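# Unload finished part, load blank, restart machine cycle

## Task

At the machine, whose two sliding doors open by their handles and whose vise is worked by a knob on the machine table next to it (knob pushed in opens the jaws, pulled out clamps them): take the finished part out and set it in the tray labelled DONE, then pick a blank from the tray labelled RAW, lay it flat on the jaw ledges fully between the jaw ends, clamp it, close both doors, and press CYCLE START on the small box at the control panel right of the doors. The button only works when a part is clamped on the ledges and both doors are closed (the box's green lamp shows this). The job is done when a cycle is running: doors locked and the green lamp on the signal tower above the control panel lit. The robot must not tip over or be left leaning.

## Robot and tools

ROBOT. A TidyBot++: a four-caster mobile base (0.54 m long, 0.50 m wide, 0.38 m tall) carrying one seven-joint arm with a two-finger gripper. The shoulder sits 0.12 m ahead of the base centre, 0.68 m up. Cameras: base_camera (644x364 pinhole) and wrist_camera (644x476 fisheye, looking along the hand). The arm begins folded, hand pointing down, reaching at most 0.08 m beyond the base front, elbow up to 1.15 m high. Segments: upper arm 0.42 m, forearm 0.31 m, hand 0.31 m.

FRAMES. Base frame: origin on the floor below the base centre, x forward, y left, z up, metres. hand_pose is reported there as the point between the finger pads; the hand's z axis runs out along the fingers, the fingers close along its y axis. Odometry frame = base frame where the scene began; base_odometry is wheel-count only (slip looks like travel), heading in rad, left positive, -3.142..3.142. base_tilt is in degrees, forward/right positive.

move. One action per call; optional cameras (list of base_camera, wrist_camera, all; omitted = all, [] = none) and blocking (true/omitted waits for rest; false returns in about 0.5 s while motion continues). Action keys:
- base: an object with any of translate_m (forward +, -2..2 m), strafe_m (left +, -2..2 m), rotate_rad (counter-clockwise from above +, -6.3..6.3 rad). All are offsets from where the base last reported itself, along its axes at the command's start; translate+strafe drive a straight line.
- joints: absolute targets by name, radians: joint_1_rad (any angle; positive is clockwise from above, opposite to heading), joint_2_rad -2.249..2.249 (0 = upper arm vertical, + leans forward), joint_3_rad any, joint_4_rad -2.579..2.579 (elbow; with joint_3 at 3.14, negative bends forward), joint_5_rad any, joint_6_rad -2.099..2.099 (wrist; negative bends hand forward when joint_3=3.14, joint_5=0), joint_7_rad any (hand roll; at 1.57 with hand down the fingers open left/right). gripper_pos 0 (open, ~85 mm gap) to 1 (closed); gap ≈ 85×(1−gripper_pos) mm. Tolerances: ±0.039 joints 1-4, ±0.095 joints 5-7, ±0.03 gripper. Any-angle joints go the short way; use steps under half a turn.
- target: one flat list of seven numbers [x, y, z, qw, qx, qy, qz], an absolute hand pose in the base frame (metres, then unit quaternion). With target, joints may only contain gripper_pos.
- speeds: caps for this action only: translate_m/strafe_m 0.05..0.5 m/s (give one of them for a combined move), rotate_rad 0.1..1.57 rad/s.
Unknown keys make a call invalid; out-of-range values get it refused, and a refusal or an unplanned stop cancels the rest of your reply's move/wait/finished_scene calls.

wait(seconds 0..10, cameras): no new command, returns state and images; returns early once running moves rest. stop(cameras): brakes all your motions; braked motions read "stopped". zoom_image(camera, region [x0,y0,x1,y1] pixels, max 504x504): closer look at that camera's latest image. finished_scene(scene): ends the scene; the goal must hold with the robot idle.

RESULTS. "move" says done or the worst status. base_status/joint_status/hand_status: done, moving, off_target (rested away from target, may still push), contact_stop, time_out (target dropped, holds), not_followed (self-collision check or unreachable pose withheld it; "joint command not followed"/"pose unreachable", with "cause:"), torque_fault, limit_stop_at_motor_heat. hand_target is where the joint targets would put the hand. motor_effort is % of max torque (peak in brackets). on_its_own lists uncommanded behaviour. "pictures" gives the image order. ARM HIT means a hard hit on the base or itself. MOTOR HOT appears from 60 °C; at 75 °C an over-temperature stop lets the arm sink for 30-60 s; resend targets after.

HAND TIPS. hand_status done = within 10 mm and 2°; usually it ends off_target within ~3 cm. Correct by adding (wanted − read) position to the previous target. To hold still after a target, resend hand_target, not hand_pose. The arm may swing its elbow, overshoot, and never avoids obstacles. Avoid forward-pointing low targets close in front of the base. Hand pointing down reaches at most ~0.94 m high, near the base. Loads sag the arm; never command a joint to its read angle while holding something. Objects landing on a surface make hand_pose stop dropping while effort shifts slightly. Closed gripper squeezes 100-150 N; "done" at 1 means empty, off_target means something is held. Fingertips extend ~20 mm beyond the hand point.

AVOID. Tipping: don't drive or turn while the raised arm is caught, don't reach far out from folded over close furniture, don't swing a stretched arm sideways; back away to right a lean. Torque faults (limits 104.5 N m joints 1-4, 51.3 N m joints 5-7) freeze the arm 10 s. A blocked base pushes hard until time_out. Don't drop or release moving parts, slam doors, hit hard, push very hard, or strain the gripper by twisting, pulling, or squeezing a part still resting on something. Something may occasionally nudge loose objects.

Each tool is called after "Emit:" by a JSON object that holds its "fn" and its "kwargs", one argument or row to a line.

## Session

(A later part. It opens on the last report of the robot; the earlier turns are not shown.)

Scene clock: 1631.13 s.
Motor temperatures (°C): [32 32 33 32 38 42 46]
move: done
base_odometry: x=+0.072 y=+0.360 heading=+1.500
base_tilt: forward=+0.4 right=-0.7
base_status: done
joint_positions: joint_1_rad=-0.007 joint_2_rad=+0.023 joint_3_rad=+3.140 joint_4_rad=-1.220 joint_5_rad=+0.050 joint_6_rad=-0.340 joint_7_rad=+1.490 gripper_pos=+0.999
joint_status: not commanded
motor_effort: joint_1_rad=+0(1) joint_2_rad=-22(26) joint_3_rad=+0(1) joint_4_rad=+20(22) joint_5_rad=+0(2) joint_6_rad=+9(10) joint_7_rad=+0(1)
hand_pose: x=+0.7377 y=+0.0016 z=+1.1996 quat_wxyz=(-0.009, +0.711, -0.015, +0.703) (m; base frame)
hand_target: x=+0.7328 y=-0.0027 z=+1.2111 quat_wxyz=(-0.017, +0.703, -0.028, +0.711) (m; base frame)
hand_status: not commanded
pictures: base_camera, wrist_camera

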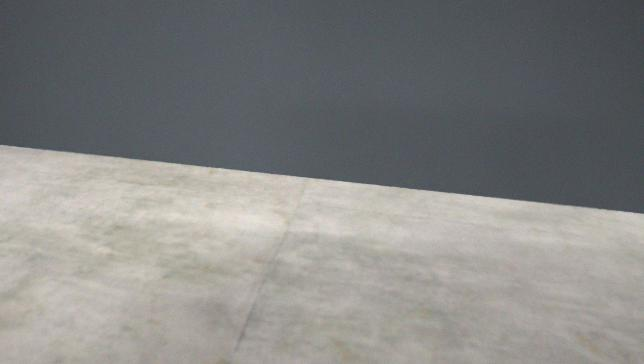

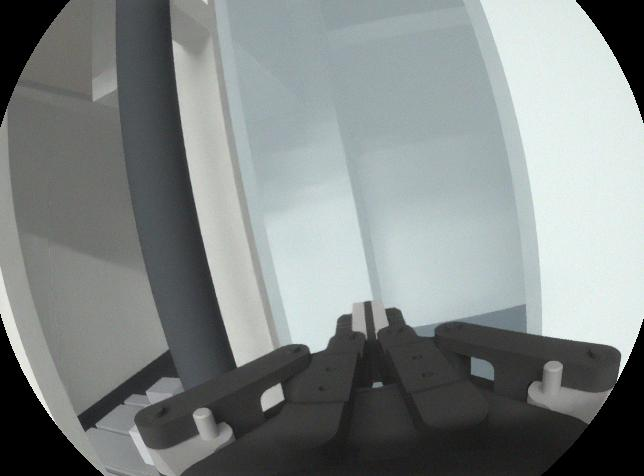

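Emit:
{"fn": "move", "kwargs": {
  "base": {"strafe_m":0.04},
  "joints": {"joint_1_rad":-0.10,"joint_3_rad":3.05,"joint_5_rad":0.03},
  "speeds": {"strafe_m":0.08},
  "cameras": ["wrist_camera"]
}}

Scene clock: 1639.37 s.
Motor temperatures (°C): [32 32 33 32 38 42 46]
move: off_target
base_odometry: x=+0.032 y=+0.363 heading=+1.500
base_tilt: forward=+0.3 right=-0.7
base_status: done
joint_positions: joint_1_rad=-0.019 joint_2_rad=+0.022 joint_3_rad=+3.127 joint_4_rad=-1.220 joint_5_rad=+0.053 joint_6_rad=-0.342 joint_7_rad=+1.490 gripper_pos=+0.999
joint_status: joint_1_rad off_target (ended at -0.019, target -0.100); joint_3_rad off_target (ended at +3.127, target +3.050); the others done
motor_effort: joint_1_rad=-17(20) joint_2_rad=-22(23) joint_3_rad=-16(19) joint_4_rad=+22(23) joint_5_rad=-4(6) joint_6_rad=+11(13) joint_7_rad=+0(1)
hand_pose: x=+0.7365 y=+0.0165 z=+1.1999 quat_wxyz=(-0.016, +0.712, -0.005, +0.702) (m; base frame)
hand_target: x=+0.7210 y=+0.1144 z=+1.2110 quat_wxyz=(-0.094, +0.702, +0.034, +0.705) (m; base frame)
hand_status: not commanded
pictures: wrist_camera

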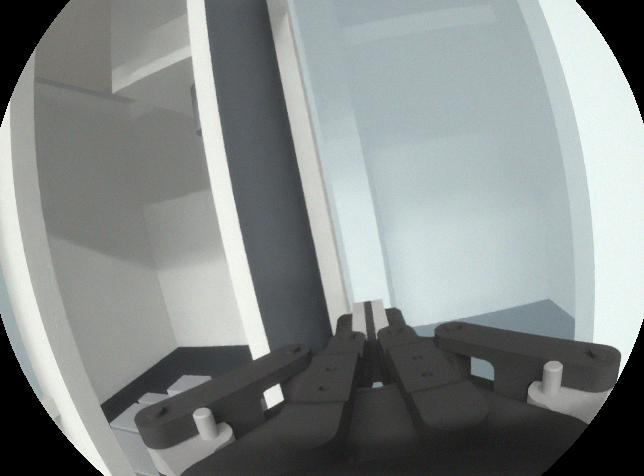

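Contact, straight arm. Strafe on.

Emit:
{"fn": "move", "kwargs": {
  "base": {"strafe_m":0.12},
  "speeds": {"strafe_m":0.08},
  "cameras": ["wrist_camera"]
}}

Scene clock: 1643.97 s.
Motor temperatures (°C): [32 32 33 32 38 42 46]
move: done
base_odometry: x=-0.087 y=+0.372 heading=+1.500
base_tilt: forward=+0.4 right=-0.7
base_status: done
joint_positions: joint_1_rad=+0.028 joint_2_rad=+0.024 joint_3_rad=+3.160 joint_4_rad=-1.218 joint_5_rad=+0.053 joint_6_rad=-0.343 joint_7_rad=+1.490 gripper_pos=+0.999
joint_status: not commanded
motor_effort: joint_1_rad=-20(27) joint_2_rad=-26(26) joint_3_rad=-20(26) joint_4_rad=+19(25) joint_5_rad=-5(8) joint_6_rad=+7(15) joint_7_rad=+0(2)
hand_pose: x=+0.7373 y=-0.0325 z=+1.1995 quat_wxyz=(+0.012, +0.711, -0.033, +0.702) (m; base frame)
hand_target: x=+0.7210 y=+0.1144 z=+1.2110 quat_wxyz=(-0.094, +0.702, +0.034, +0.705) (m; base frame)
hand_status: not commanded
pictures: wrist_camera

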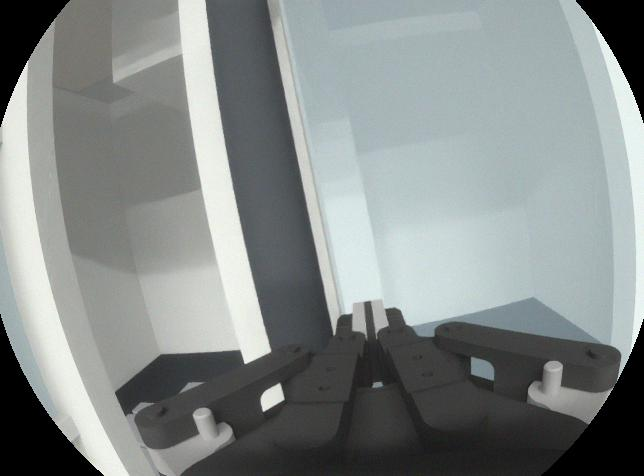

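Emit:
{"fn": "move", "kwargs": {
  "base": {"strafe_m":0.12},
  "speeds": {"strafe_m":0.08},
  "cameras": ["wrist_camera"]
}}

Scene clock: 1649.03 s.
Motor temperatures (°C): [32 32 33 32 38 42 46]
move: done
base_odometry: x=-0.207 y=+0.380 heading=+1.500
base_tilt: forward=+0.4 right=-0.7
base_status: done
joint_positions: joint_1_rad=+0.037 joint_2_rad=+0.028 joint_3_rad=+3.163 joint_4_rad=-1.217 joint_5_rad=+0.053 joint_6_rad=-0.343 joint_7_rad=+1.490 gripper_pos=+0.999
joint_status: not commanded
motor_effort: joint_1_rad=-21(27) joint_2_rad=-27(28) joint_3_rad=-21(28) joint_4_rad=+20(23) joint_5_rad=-5(7) joint_6_rad=+8(11) joint_7_rad=+0(2)
hand_pose: x=+0.7388 y=-0.0397 z=+1.1979 quat_wxyz=(+0.016, +0.712, -0.038, +0.701) (m; base frame)
hand_target: x=+0.7210 y=+0.1144 z=+1.2110 quat_wxyz=(-0.094, +0.702, +0.034, +0.705) (m; base frame)
hand_status: not commanded
pictures: wrist_camera

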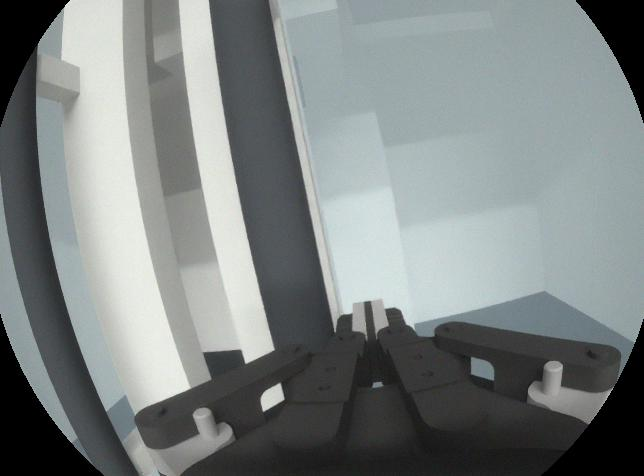

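Emit:
{"fn": "move", "kwargs": {
  "base": {"strafe_m":0.05},
  "speeds": {"strafe_m":0.08},
  "cameras": ["wrist_camera"]
}}

Scene clock: 1654.33 s.
Motor temperatures (°C): [32 32 33 32 38 42 46]
move: done
base_odometry: x=-0.256 y=+0.384 heading=+1.500
base_tilt: forward=+0.4 right=-0.7
base_status: done
joint_positions: joint_1_rad=+0.038 joint_2_rad=+0.030 joint_3_rad=+3.165 joint_4_rad=-1.216 joint_5_rad=+0.053 joint_6_rad=-0.341 joint_7_rad=+1.490 gripper_pos=+0.999
joint_status: not commanded
motor_effort: joint_1_rad=-22(28) joint_2_rad=-27(29) joint_3_rad=-22(28) joint_4_rad=+19(22) joint_5_rad=-5(8) joint_6_rad=+8(12) joint_7_rad=+0(1)
hand_pose: x=+0.7397 y=-0.0416 z=+1.1977 quat_wxyz=(+0.017, +0.712, -0.039, +0.701) (m; base frame)
hand_target: x=+0.7210 y=+0.1144 z=+1.2110 quat_wxyz=(-0.094, +0.702, +0.034, +0.705) (m; base frame)
hand_status: not commanded
pictures: wrist_camera

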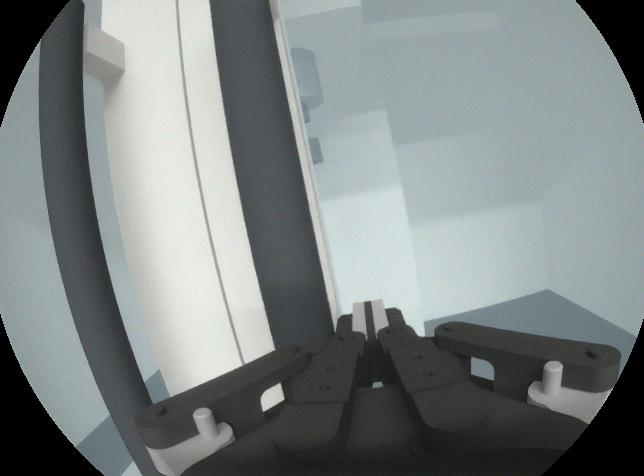

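Emit:
{"fn": "move", "kwargs": {
  "base": {"strafe_m":0.03},
  "speeds": {"strafe_m":0.08},
  "cameras": ["wrist_camera"]
}}

Emit:
{"fn": "zoom_image", "kwargs": {
  "camera": "wrist_camera",
  "region": [140, 0, 340, 200]
}}

Scene clock: 1658.50 s.
Motor temperatures (°C): [32 32 33 32 38 42 46]
move: done
base_odometry: x=-0.286 y=+0.386 heading=+1.499
base_tilt: forward=+0.4 right=-0.7
base_status: done
joint_positions: joint_1_rad=+0.052 joint_2_rad=+0.031 joint_3_rad=+3.191 joint_4_rad=-1.216 joint_5_rad=+0.053 joint_6_rad=-0.342 joint_7_rad=+1.490 gripper_pos=+0.999
joint_status: not commanded
motor_effort: joint_1_rad=-28(29) joint_2_rad=-25(29) joint_3_rad=-27(29) joint_4_rad=+18(23) joint_5_rad=-7(8) joint_6_rad=+6(13) joint_7_rad=+0(1)
hand_pose: x=+0.7380 y=-0.0659 z=+1.1974 quat_wxyz=(+0.031, +0.711, -0.053, +0.700) (m; base frame)
hand_target: x=+0.7210 y=+0.1144 z=+1.2110 quat_wxyz=(-0.094, +0.702, +0.034, +0.705) (m; base frame)
hand_status: not commanded
pictures: wrist_camera

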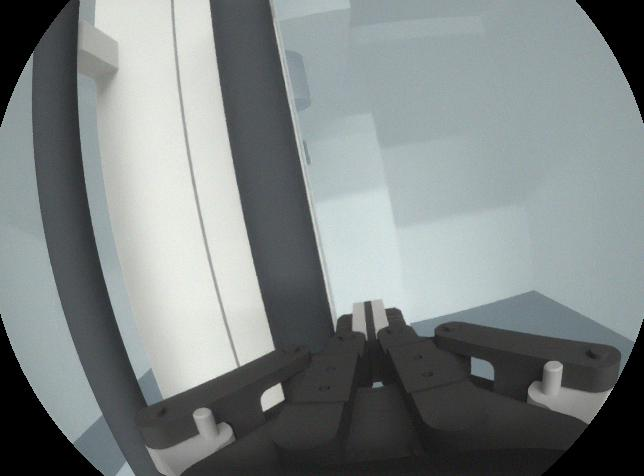

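Scaled by 2.520.

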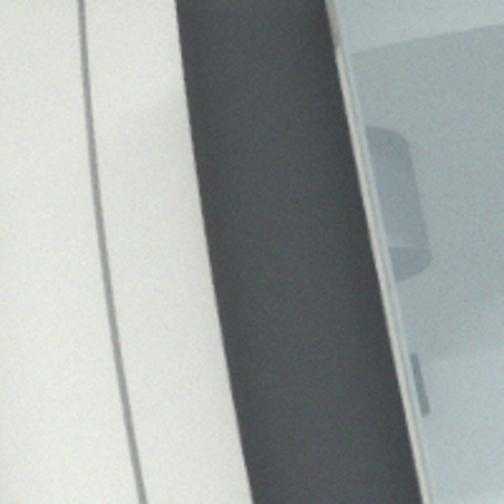

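Emit:
{"fn": "move", "kwargs": {
  "base": {"strafe_m":-0.13},
  "joints": {"joint_1_rad":0.0,"joint_3_rad":3.14,"joint_5_rad":0.03},
  "speeds": {"strafe_m":0.1},
  "cameras": []
}}

Emit:
{"fn": "move", "kwargs": {
  "base": {"translate_m":-0.27},
  "speeds": {"translate_m":0.25},
  "cameras": ["base_camera","wrist_camera"]
}}

Emit:
{"fn": "zoom_image", "kwargs": {
  "camera": "wrist_camera",
  "region": [100, 50, 440, 310]
}}

Scene clock: 1666.33 s.
Motor temperatures (°C): [32 32 33 32 38 42 46]
move: done
base_odometry: x=-0.156 y=+0.376 heading=+1.499
base_tilt: forward=+0.4 right=-0.7
base_status: done
joint_positions: joint_1_rad=+0.011 joint_2_rad=+0.028 joint_3_rad=+3.140 joint_4_rad=-1.216 joint_5_rad=+0.052 joint_6_rad=-0.344 joint_7_rad=+1.490 gripper_pos=+0.999
joint_status: all done
motor_effort: joint_1_rad=+0(27) joint_2_rad=-23(25) joint_3_rad=+0(27) joint_4_rad=+21(23) joint_5_rad=+1(6) joint_6_rad=+9(12) joint_7_rad=+0(1)
hand_pose: x=+0.7397 y=-0.0101 z=+1.1978 quat_wxyz=(-0.002, +0.713, -0.021, +0.701) (m; base frame)
hand_target: x=+0.7328 y=-0.0007 z=+1.2110 quat_wxyz=(-0.026, +0.702, -0.032, +0.710) (m; base frame)
hand_status: not commanded
pictures: none
No camera images: "cameras" was empty.

Scene clock: 1668.30 s.
Motor temperatures (°C): [32 32 33 32 38 42 46]
move: done
base_odometry: x=-0.175 y=+0.107 heading=+1.500
base_tilt: forward=+0.4 right=-0.7
base_status: done
joint_positions: joint_1_rad=+0.011 joint_2_rad=+0.018 joint_3_rad=+3.140 joint_4_rad=-1.216 joint_5_rad=+0.052 joint_6_rad=-0.344 joint_7_rad=+1.490 gripper_pos=+0.999
joint_status: not commanded
motor_effort: joint_1_rad=+0(2) joint_2_rad=-22(27) joint_3_rad=+0(1) joint_4_rad=+20(22) joint_5_rad=+1(2) joint_6_rad=+8(10) joint_7_rad=-1(1)
hand_pose: x=+0.7344 y=-0.0100 z=+1.2042 quat_wxyz=(-0.002, +0.709, -0.021, +0.705) (m; base frame)
hand_target: x=+0.7328 y=-0.0007 z=+1.2110 quat_wxyz=(-0.026, +0.702, -0.032, +0.710) (m; base frame)
hand_status: not commanded
pictures: base_camera, wrist_camera

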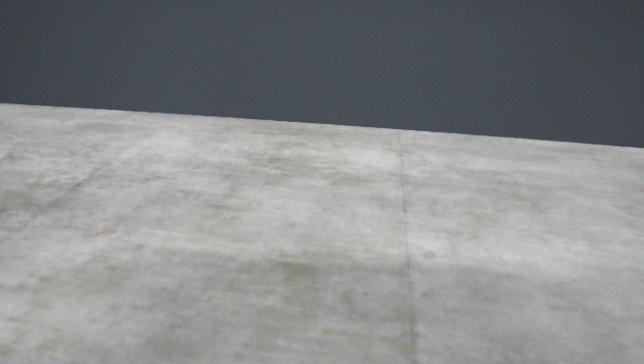

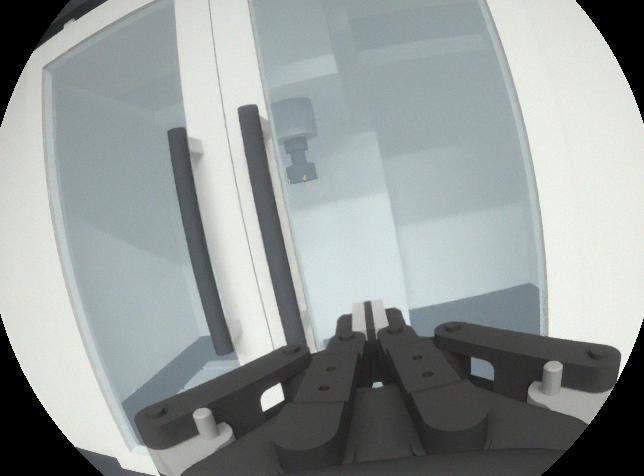

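Scaled by 1.482.

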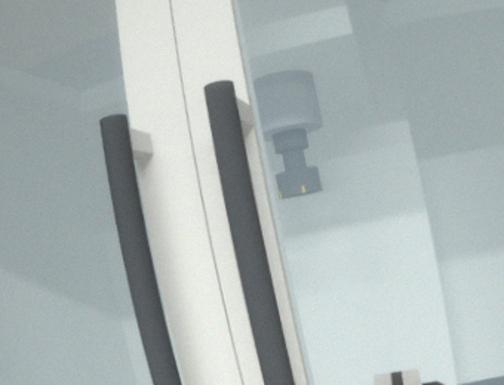

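Emit:
{"fn": "move", "kwargs": {
  "base": {"rotate_rad":0.035},
  "cameras": []
}}

Emit:
{"fn": "move", "kwargs": {
  "base": {"strafe_m":-0.90,"translate_m":-0.18},
  "joints": {"joint_2_rad":0.011,"joint_4_rad":-1.386,"joint_6_rad":-0.155},
  "speeds": {"strafe_m":0.4},
  "cameras": ["base_camera","wrist_camera"]
}}

Scene clock: 1680.50 s.
Motor temperatures (°C): [32 32 33 32 38 42 46]
move: done
base_odometry: x=-0.175 y=+0.107 heading=+1.535
base_tilt: forward=+0.4 right=-0.7
base_status: done
joint_positions: joint_1_rad=+0.007 joint_2_rad=+0.018 joint_3_rad=+3.137 joint_4_rad=-1.216 joint_5_rad=+0.052 joint_6_rad=-0.344 joint_7_rad=+1.490 gripper_pos=+0.999
joint_status: not commanded
motor_effort: joint_1_rad=+1(3) joint_2_rad=-23(23) joint_3_rad=+0(3) joint_4_rad=+21(22) joint_5_rad=+0(1) joint_6_rad=+9(9) joint_7_rad=+0(1)
hand_pose: x=+0.7344 y=-0.0052 z=+1.2042 quat_wxyz=(-0.005, +0.709, -0.018, +0.705) (m; base frame)
hand_target: x=+0.7328 y=-0.0007 z=+1.2110 quat_wxyz=(-0.026, +0.702, -0.032, +0.710) (m; base frame)
hand_status: not commanded
pictures: none
No camera images: "cameras" was empty.

Scene clock: 1683.97 s.
Motor temperatures (°C): [32 32 33 32 38 42 46]
move: done
base_odometry: x=+0.718 y=-0.106 heading=+1.534
base_tilt: forward=+0.4 right=-0.7
base_status: done
joint_positions: joint_1_rad=+0.006 joint_2_rad=+0.020 joint_3_rad=+3.139 joint_4_rad=-1.369 joint_5_rad=+0.052 joint_6_rad=-0.203 joint_7_rad=+1.490 gripper_pos=+0.999
joint_status: all done
motor_effort: joint_1_rad=+0(3) joint_2_rad=-23(26) joint_3_rad=+0(2) joint_4_rad=+21(24) joint_5_rad=+0(2) joint_6_rad=+8(10) joint_7_rad=+0(1)
hand_pose: x=+0.7475 y=-0.0044 z=+1.1532 quat_wxyz=(-0.005, +0.714, -0.016, +0.700) (m; base frame)
hand_target: x=+0.7445 y=+0.0009 z=+1.1628 quat_wxyz=(-0.028, +0.700, -0.030, +0.713) (m; base frame)
hand_status: not commanded
pictures: base_camera, wrist_camera

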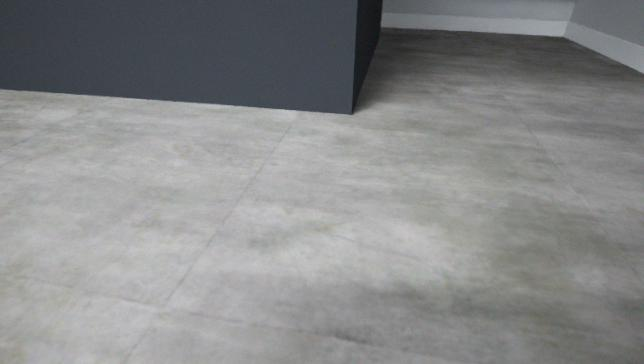

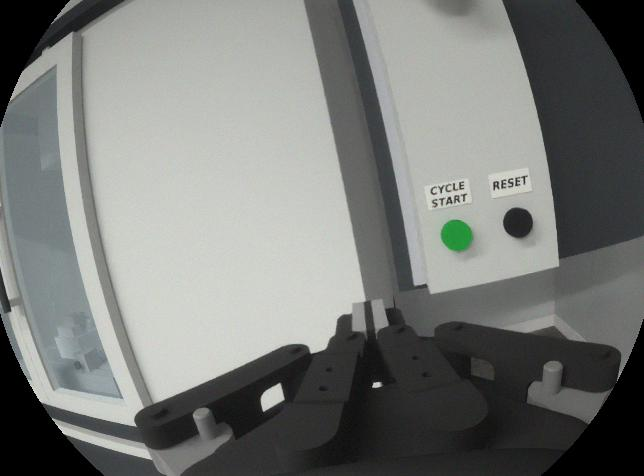

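Emit:
{"fn": "move", "kwargs": {
  "base": {"strafe_m":-0.075,"translate_m":0.06},
  "speeds": {"strafe_m":0.15},
  "cameras": ["wrist_camera"]
}}

Emit:
{"fn": "zoom_image", "kwargs": {
  "camera": "wrist_camera",
  "region": [260, 50, 560, 350]
}}

Scene clock: 1699.87 s.
Motor temperatures (°C): [32 32 33 32 38 42 46]
move: done
base_odometry: x=+0.795 y=-0.048 heading=+1.534
base_tilt: forward=+0.4 right=-0.7
base_status: done
joint_positions: joint_1_rad=+0.006 joint_2_rad=+0.019 joint_3_rad=+3.141 joint_4_rad=-1.369 joint_5_rad=+0.052 joint_6_rad=-0.201 joint_7_rad=+1.490 gripper_pos=+0.999
joint_status: not commanded
motor_effort: joint_1_rad=+0(2) joint_2_rad=-23(26) joint_3_rad=+0(2) joint_4_rad=+21(22) joint_5_rad=+1(2) joint_6_rad=+9(10) joint_7_rad=+0(1)
hand_pose: x=+0.7475 y=-0.0054 z=+1.1538 quat_wxyz=(-0.005, +0.713, -0.016, +0.701) (m; base frame)
hand_target: x=+0.7445 y=+0.0009 z=+1.1628 quat_wxyz=(-0.028, +0.700, -0.030, +0.713) (m; base frame)
hand_status: not commanded
pictures: wrist_camera

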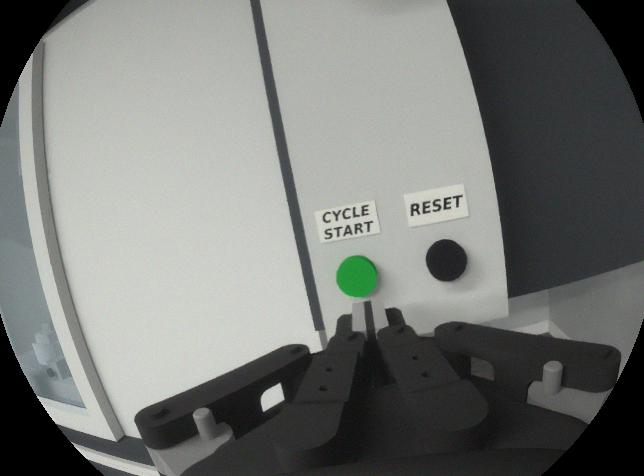

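Scaled by 1.680.

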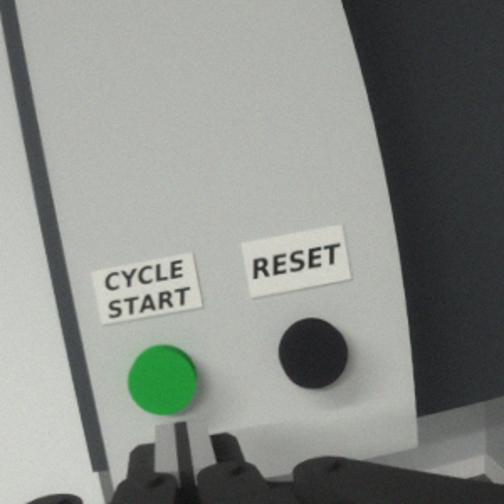

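Emit:
{"fn": "move", "kwargs": {
  "base": {"translate_m": 0.03, "strafe_m": 0.008},
  "speeds": {"translate_m": 0.08},
  "cameras": ["wrist_camera"]
}}

Scene clock: 1726.00 s.
Motor temperatures (°C): [32 32 33 31 38 42 46]
move: done
base_odometry: x=+0.788 y=-0.018 heading=+1.534
base_tilt: forward=+0.4 right=-0.7
base_status: done
joint_positions: joint_1_rad=+0.006 joint_2_rad=+0.019 joint_3_rad=+3.141 joint_4_rad=-1.369 joint_5_rad=+0.052 joint_6_rad=-0.201 joint_7_rad=+1.490 gripper_pos=+0.999
joint_status: not commanded
motor_effort: joint_1_rad=+0(1) joint_2_rad=-23(26) joint_3_rad=+0(1) joint_4_rad=+22(22) joint_5_rad=+1(2) joint_6_rad=+8(10) joint_7_rad=+0(1)
hand_pose: x=+0.7472 y=-0.0054 z=+1.1544 quat_wxyz=(-0.005, +0.713, -0.016, +0.701) (m; base frame)
hand_target: x=+0.7445 y=+0.0009 z=+1.1628 quat_wxyz=(-0.028, +0.700, -0.030, +0.713) (m; base frame)
hand_status: not commanded
pictures: wrist_camera

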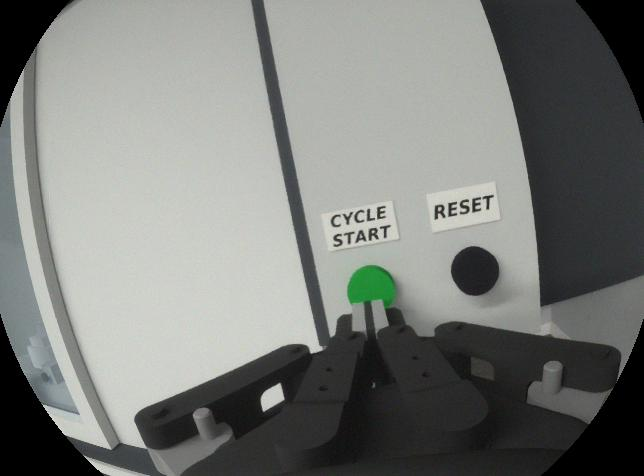

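Emit:
{"fn": "move", "kwargs": {
  "base": {"translate_m": 0.05},
  "speeds": {"translate_m": 0.06},
  "cameras": ["wrist_camera"]
}}

Emit:
{"fn": "move", "kwargs": {
  "base": {"translate_m": 0.02},
  "speeds": {"translate_m": 0.06},
  "cameras": ["wrist_camera"]
}}

Scene clock: 1734.23 s.
Motor temperatures (°C): [32 32 32 31 38 42 46]
move: done
base_odometry: x=+0.790 y=+0.032 heading=+1.534
base_tilt: forward=+0.4 right=-0.7
base_status: done
joint_positions: joint_1_rad=+0.006 joint_2_rad=-0.073 joint_3_rad=+3.141 joint_4_rad=-1.432 joint_5_rad=+0.052 joint_6_rad=-0.243 joint_7_rad=+1.490 gripper_pos=+0.999
joint_status: not commanded
motor_effort: joint_1_rad=+1(2) joint_2_rad=-4(24) joint_3_rad=+2(3) joint_4_rad=+30(34) joint_5_rad=+1(2) joint_6_rad=+20(24) joint_7_rad=+0(1)
hand_pose: x=+0.7070 y=-0.0057 z=+1.1578 quat_wxyz=(-0.004, +0.718, -0.017, +0.696) (m; base frame)
hand_target: x=+0.7445 y=+0.0009 z=+1.1628 quat_wxyz=(-0.028, +0.700, -0.030, +0.713) (m; base frame)
hand_status: not commanded
pictures: wrist_camera

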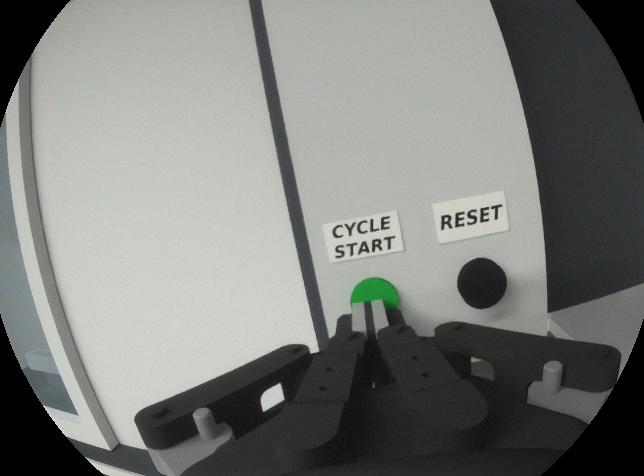

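Scene clock: 1735.07 s.
Motor temperatures (°C): [32 32 32 31 38 42 46]
move: done
base_odometry: x=+0.791 y=+0.051 heading=+1.534
base_tilt: forward=+0.3 right=-0.7
base_status: done
joint_positions: joint_1_rad=+0.006 joint_2_rad=-0.112 joint_3_rad=+3.140 joint_4_rad=-1.451 joint_5_rad=+0.052 joint_6_rad=-0.280 joint_7_rad=+1.490 gripper_pos=+0.999
joint_status: not commanded
motor_effort: joint_1_rad=+0(2) joint_2_rad=+5(8) joint_3_rad=+2(3) joint_4_rad=+33(37) joint_5_rad=+1(2) joint_6_rad=+25(28) joint_7_rad=+0(1)
hand_pose: x=+0.6888 y=-0.0058 z=+1.1575 quat_wxyz=(-0.004, +0.723, -0.018, +0.690) (m; base frame)
hand_target: x=+0.7445 y=+0.0009 z=+1.1628 quat_wxyz=(-0.028, +0.700, -0.030, +0.713) (m; base frame)
hand_status: not commanded
pictures: wrist_camera

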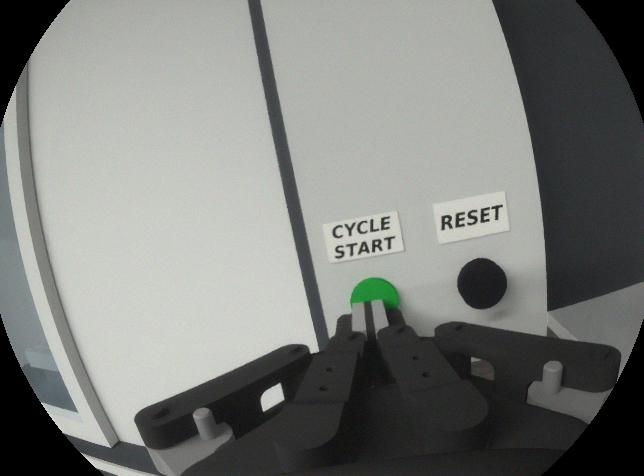

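Emit:
{"fn": "move", "kwargs": {
  "base": {"translate_m": -0.4},
  "cameras": []
}}

Emit:
{"fn": "move", "kwargs": {
  "joints": {"joint_6_rad": 0.35}
}}

Scene clock: 1741.30 s.
Motor temperatures (°C): [32 32 32 31 38 42 46]
move: done
base_odometry: x=+0.776 y=-0.349 heading=+1.534
base_tilt: forward=+0.3 right=-0.7
base_status: done
joint_positions: joint_1_rad=+0.006 joint_2_rad=+0.012 joint_3_rad=+3.140 joint_4_rad=-1.394 joint_5_rad=+0.052 joint_6_rad=-0.175 joint_7_rad=+1.490 gripper_pos=+0.999
joint_status: not commanded
motor_effort: joint_1_rad=+1(3) joint_2_rad=-23(27) joint_3_rad=+1(2) joint_4_rad=+21(33) joint_5_rad=+0(2) joint_6_rad=+8(24) joint_7_rad=+0(1)
hand_pose: x=+0.7452 y=-0.0046 z=+1.1509 quat_wxyz=(-0.006, +0.711, -0.016, +0.703) (m; base frame)
hand_target: x=+0.7445 y=+0.0009 z=+1.1628 quat_wxyz=(-0.028, +0.700, -0.030, +0.713) (m; base frame)
hand_status: not commanded
pictures: none
No camera images: "cameras" was empty.

Scene clock: 1742.53 s.
Motor temperatures (°C): [32 32 32 31 38 42 46]
move: done
base_odometry: x=+0.776 y=-0.349 heading=+1.534
base_tilt: forward=+0.4 right=-0.7
base_status: not commanded
joint_positions: joint_1_rad=+0.006 joint_2_rad=+0.013 joint_3_rad=+3.140 joint_4_rad=-1.394 joint_5_rad=+0.052 joint_6_rad=+0.305 joint_7_rad=+1.490 gripper_pos=+0.999
joint_status: all done
motor_effort: joint_1_rad=+0(1) joint_2_rad=-23(25) joint_3_rad=+0(1) joint_4_rad=+21(24) joint_5_rad=+1(1) joint_6_rad=+8(11) joint_7_rad=+0(1)
hand_pose: x=+0.7127 y=+0.0032 z=+1.2938 quat_wxyz=(-0.015, +0.524, -0.003, +0.852) (m; base frame)
hand_target: x=+0.7028 y=+0.0055 z=+1.3125 quat_wxyz=(-0.039, +0.500, -0.016, +0.865) (m; base frame)
hand_status: not commanded
pictures: base_camera, wrist_camera

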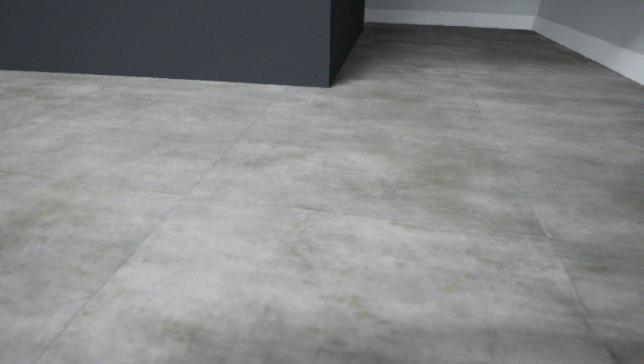

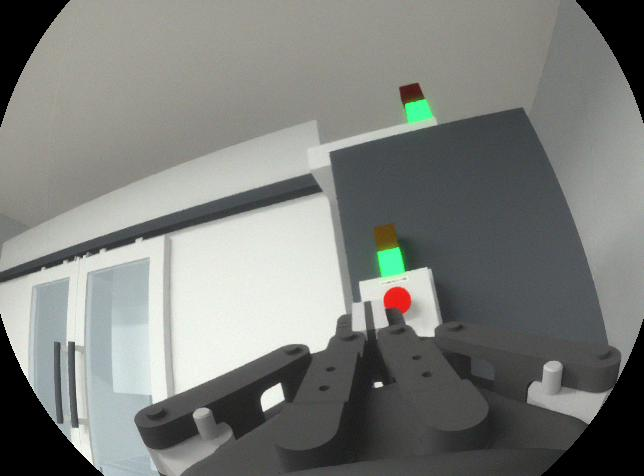

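Emit:
{"fn": "finished_scene", "kwargs": {
  "scene": 2
}}

The scene is finished: the task was done.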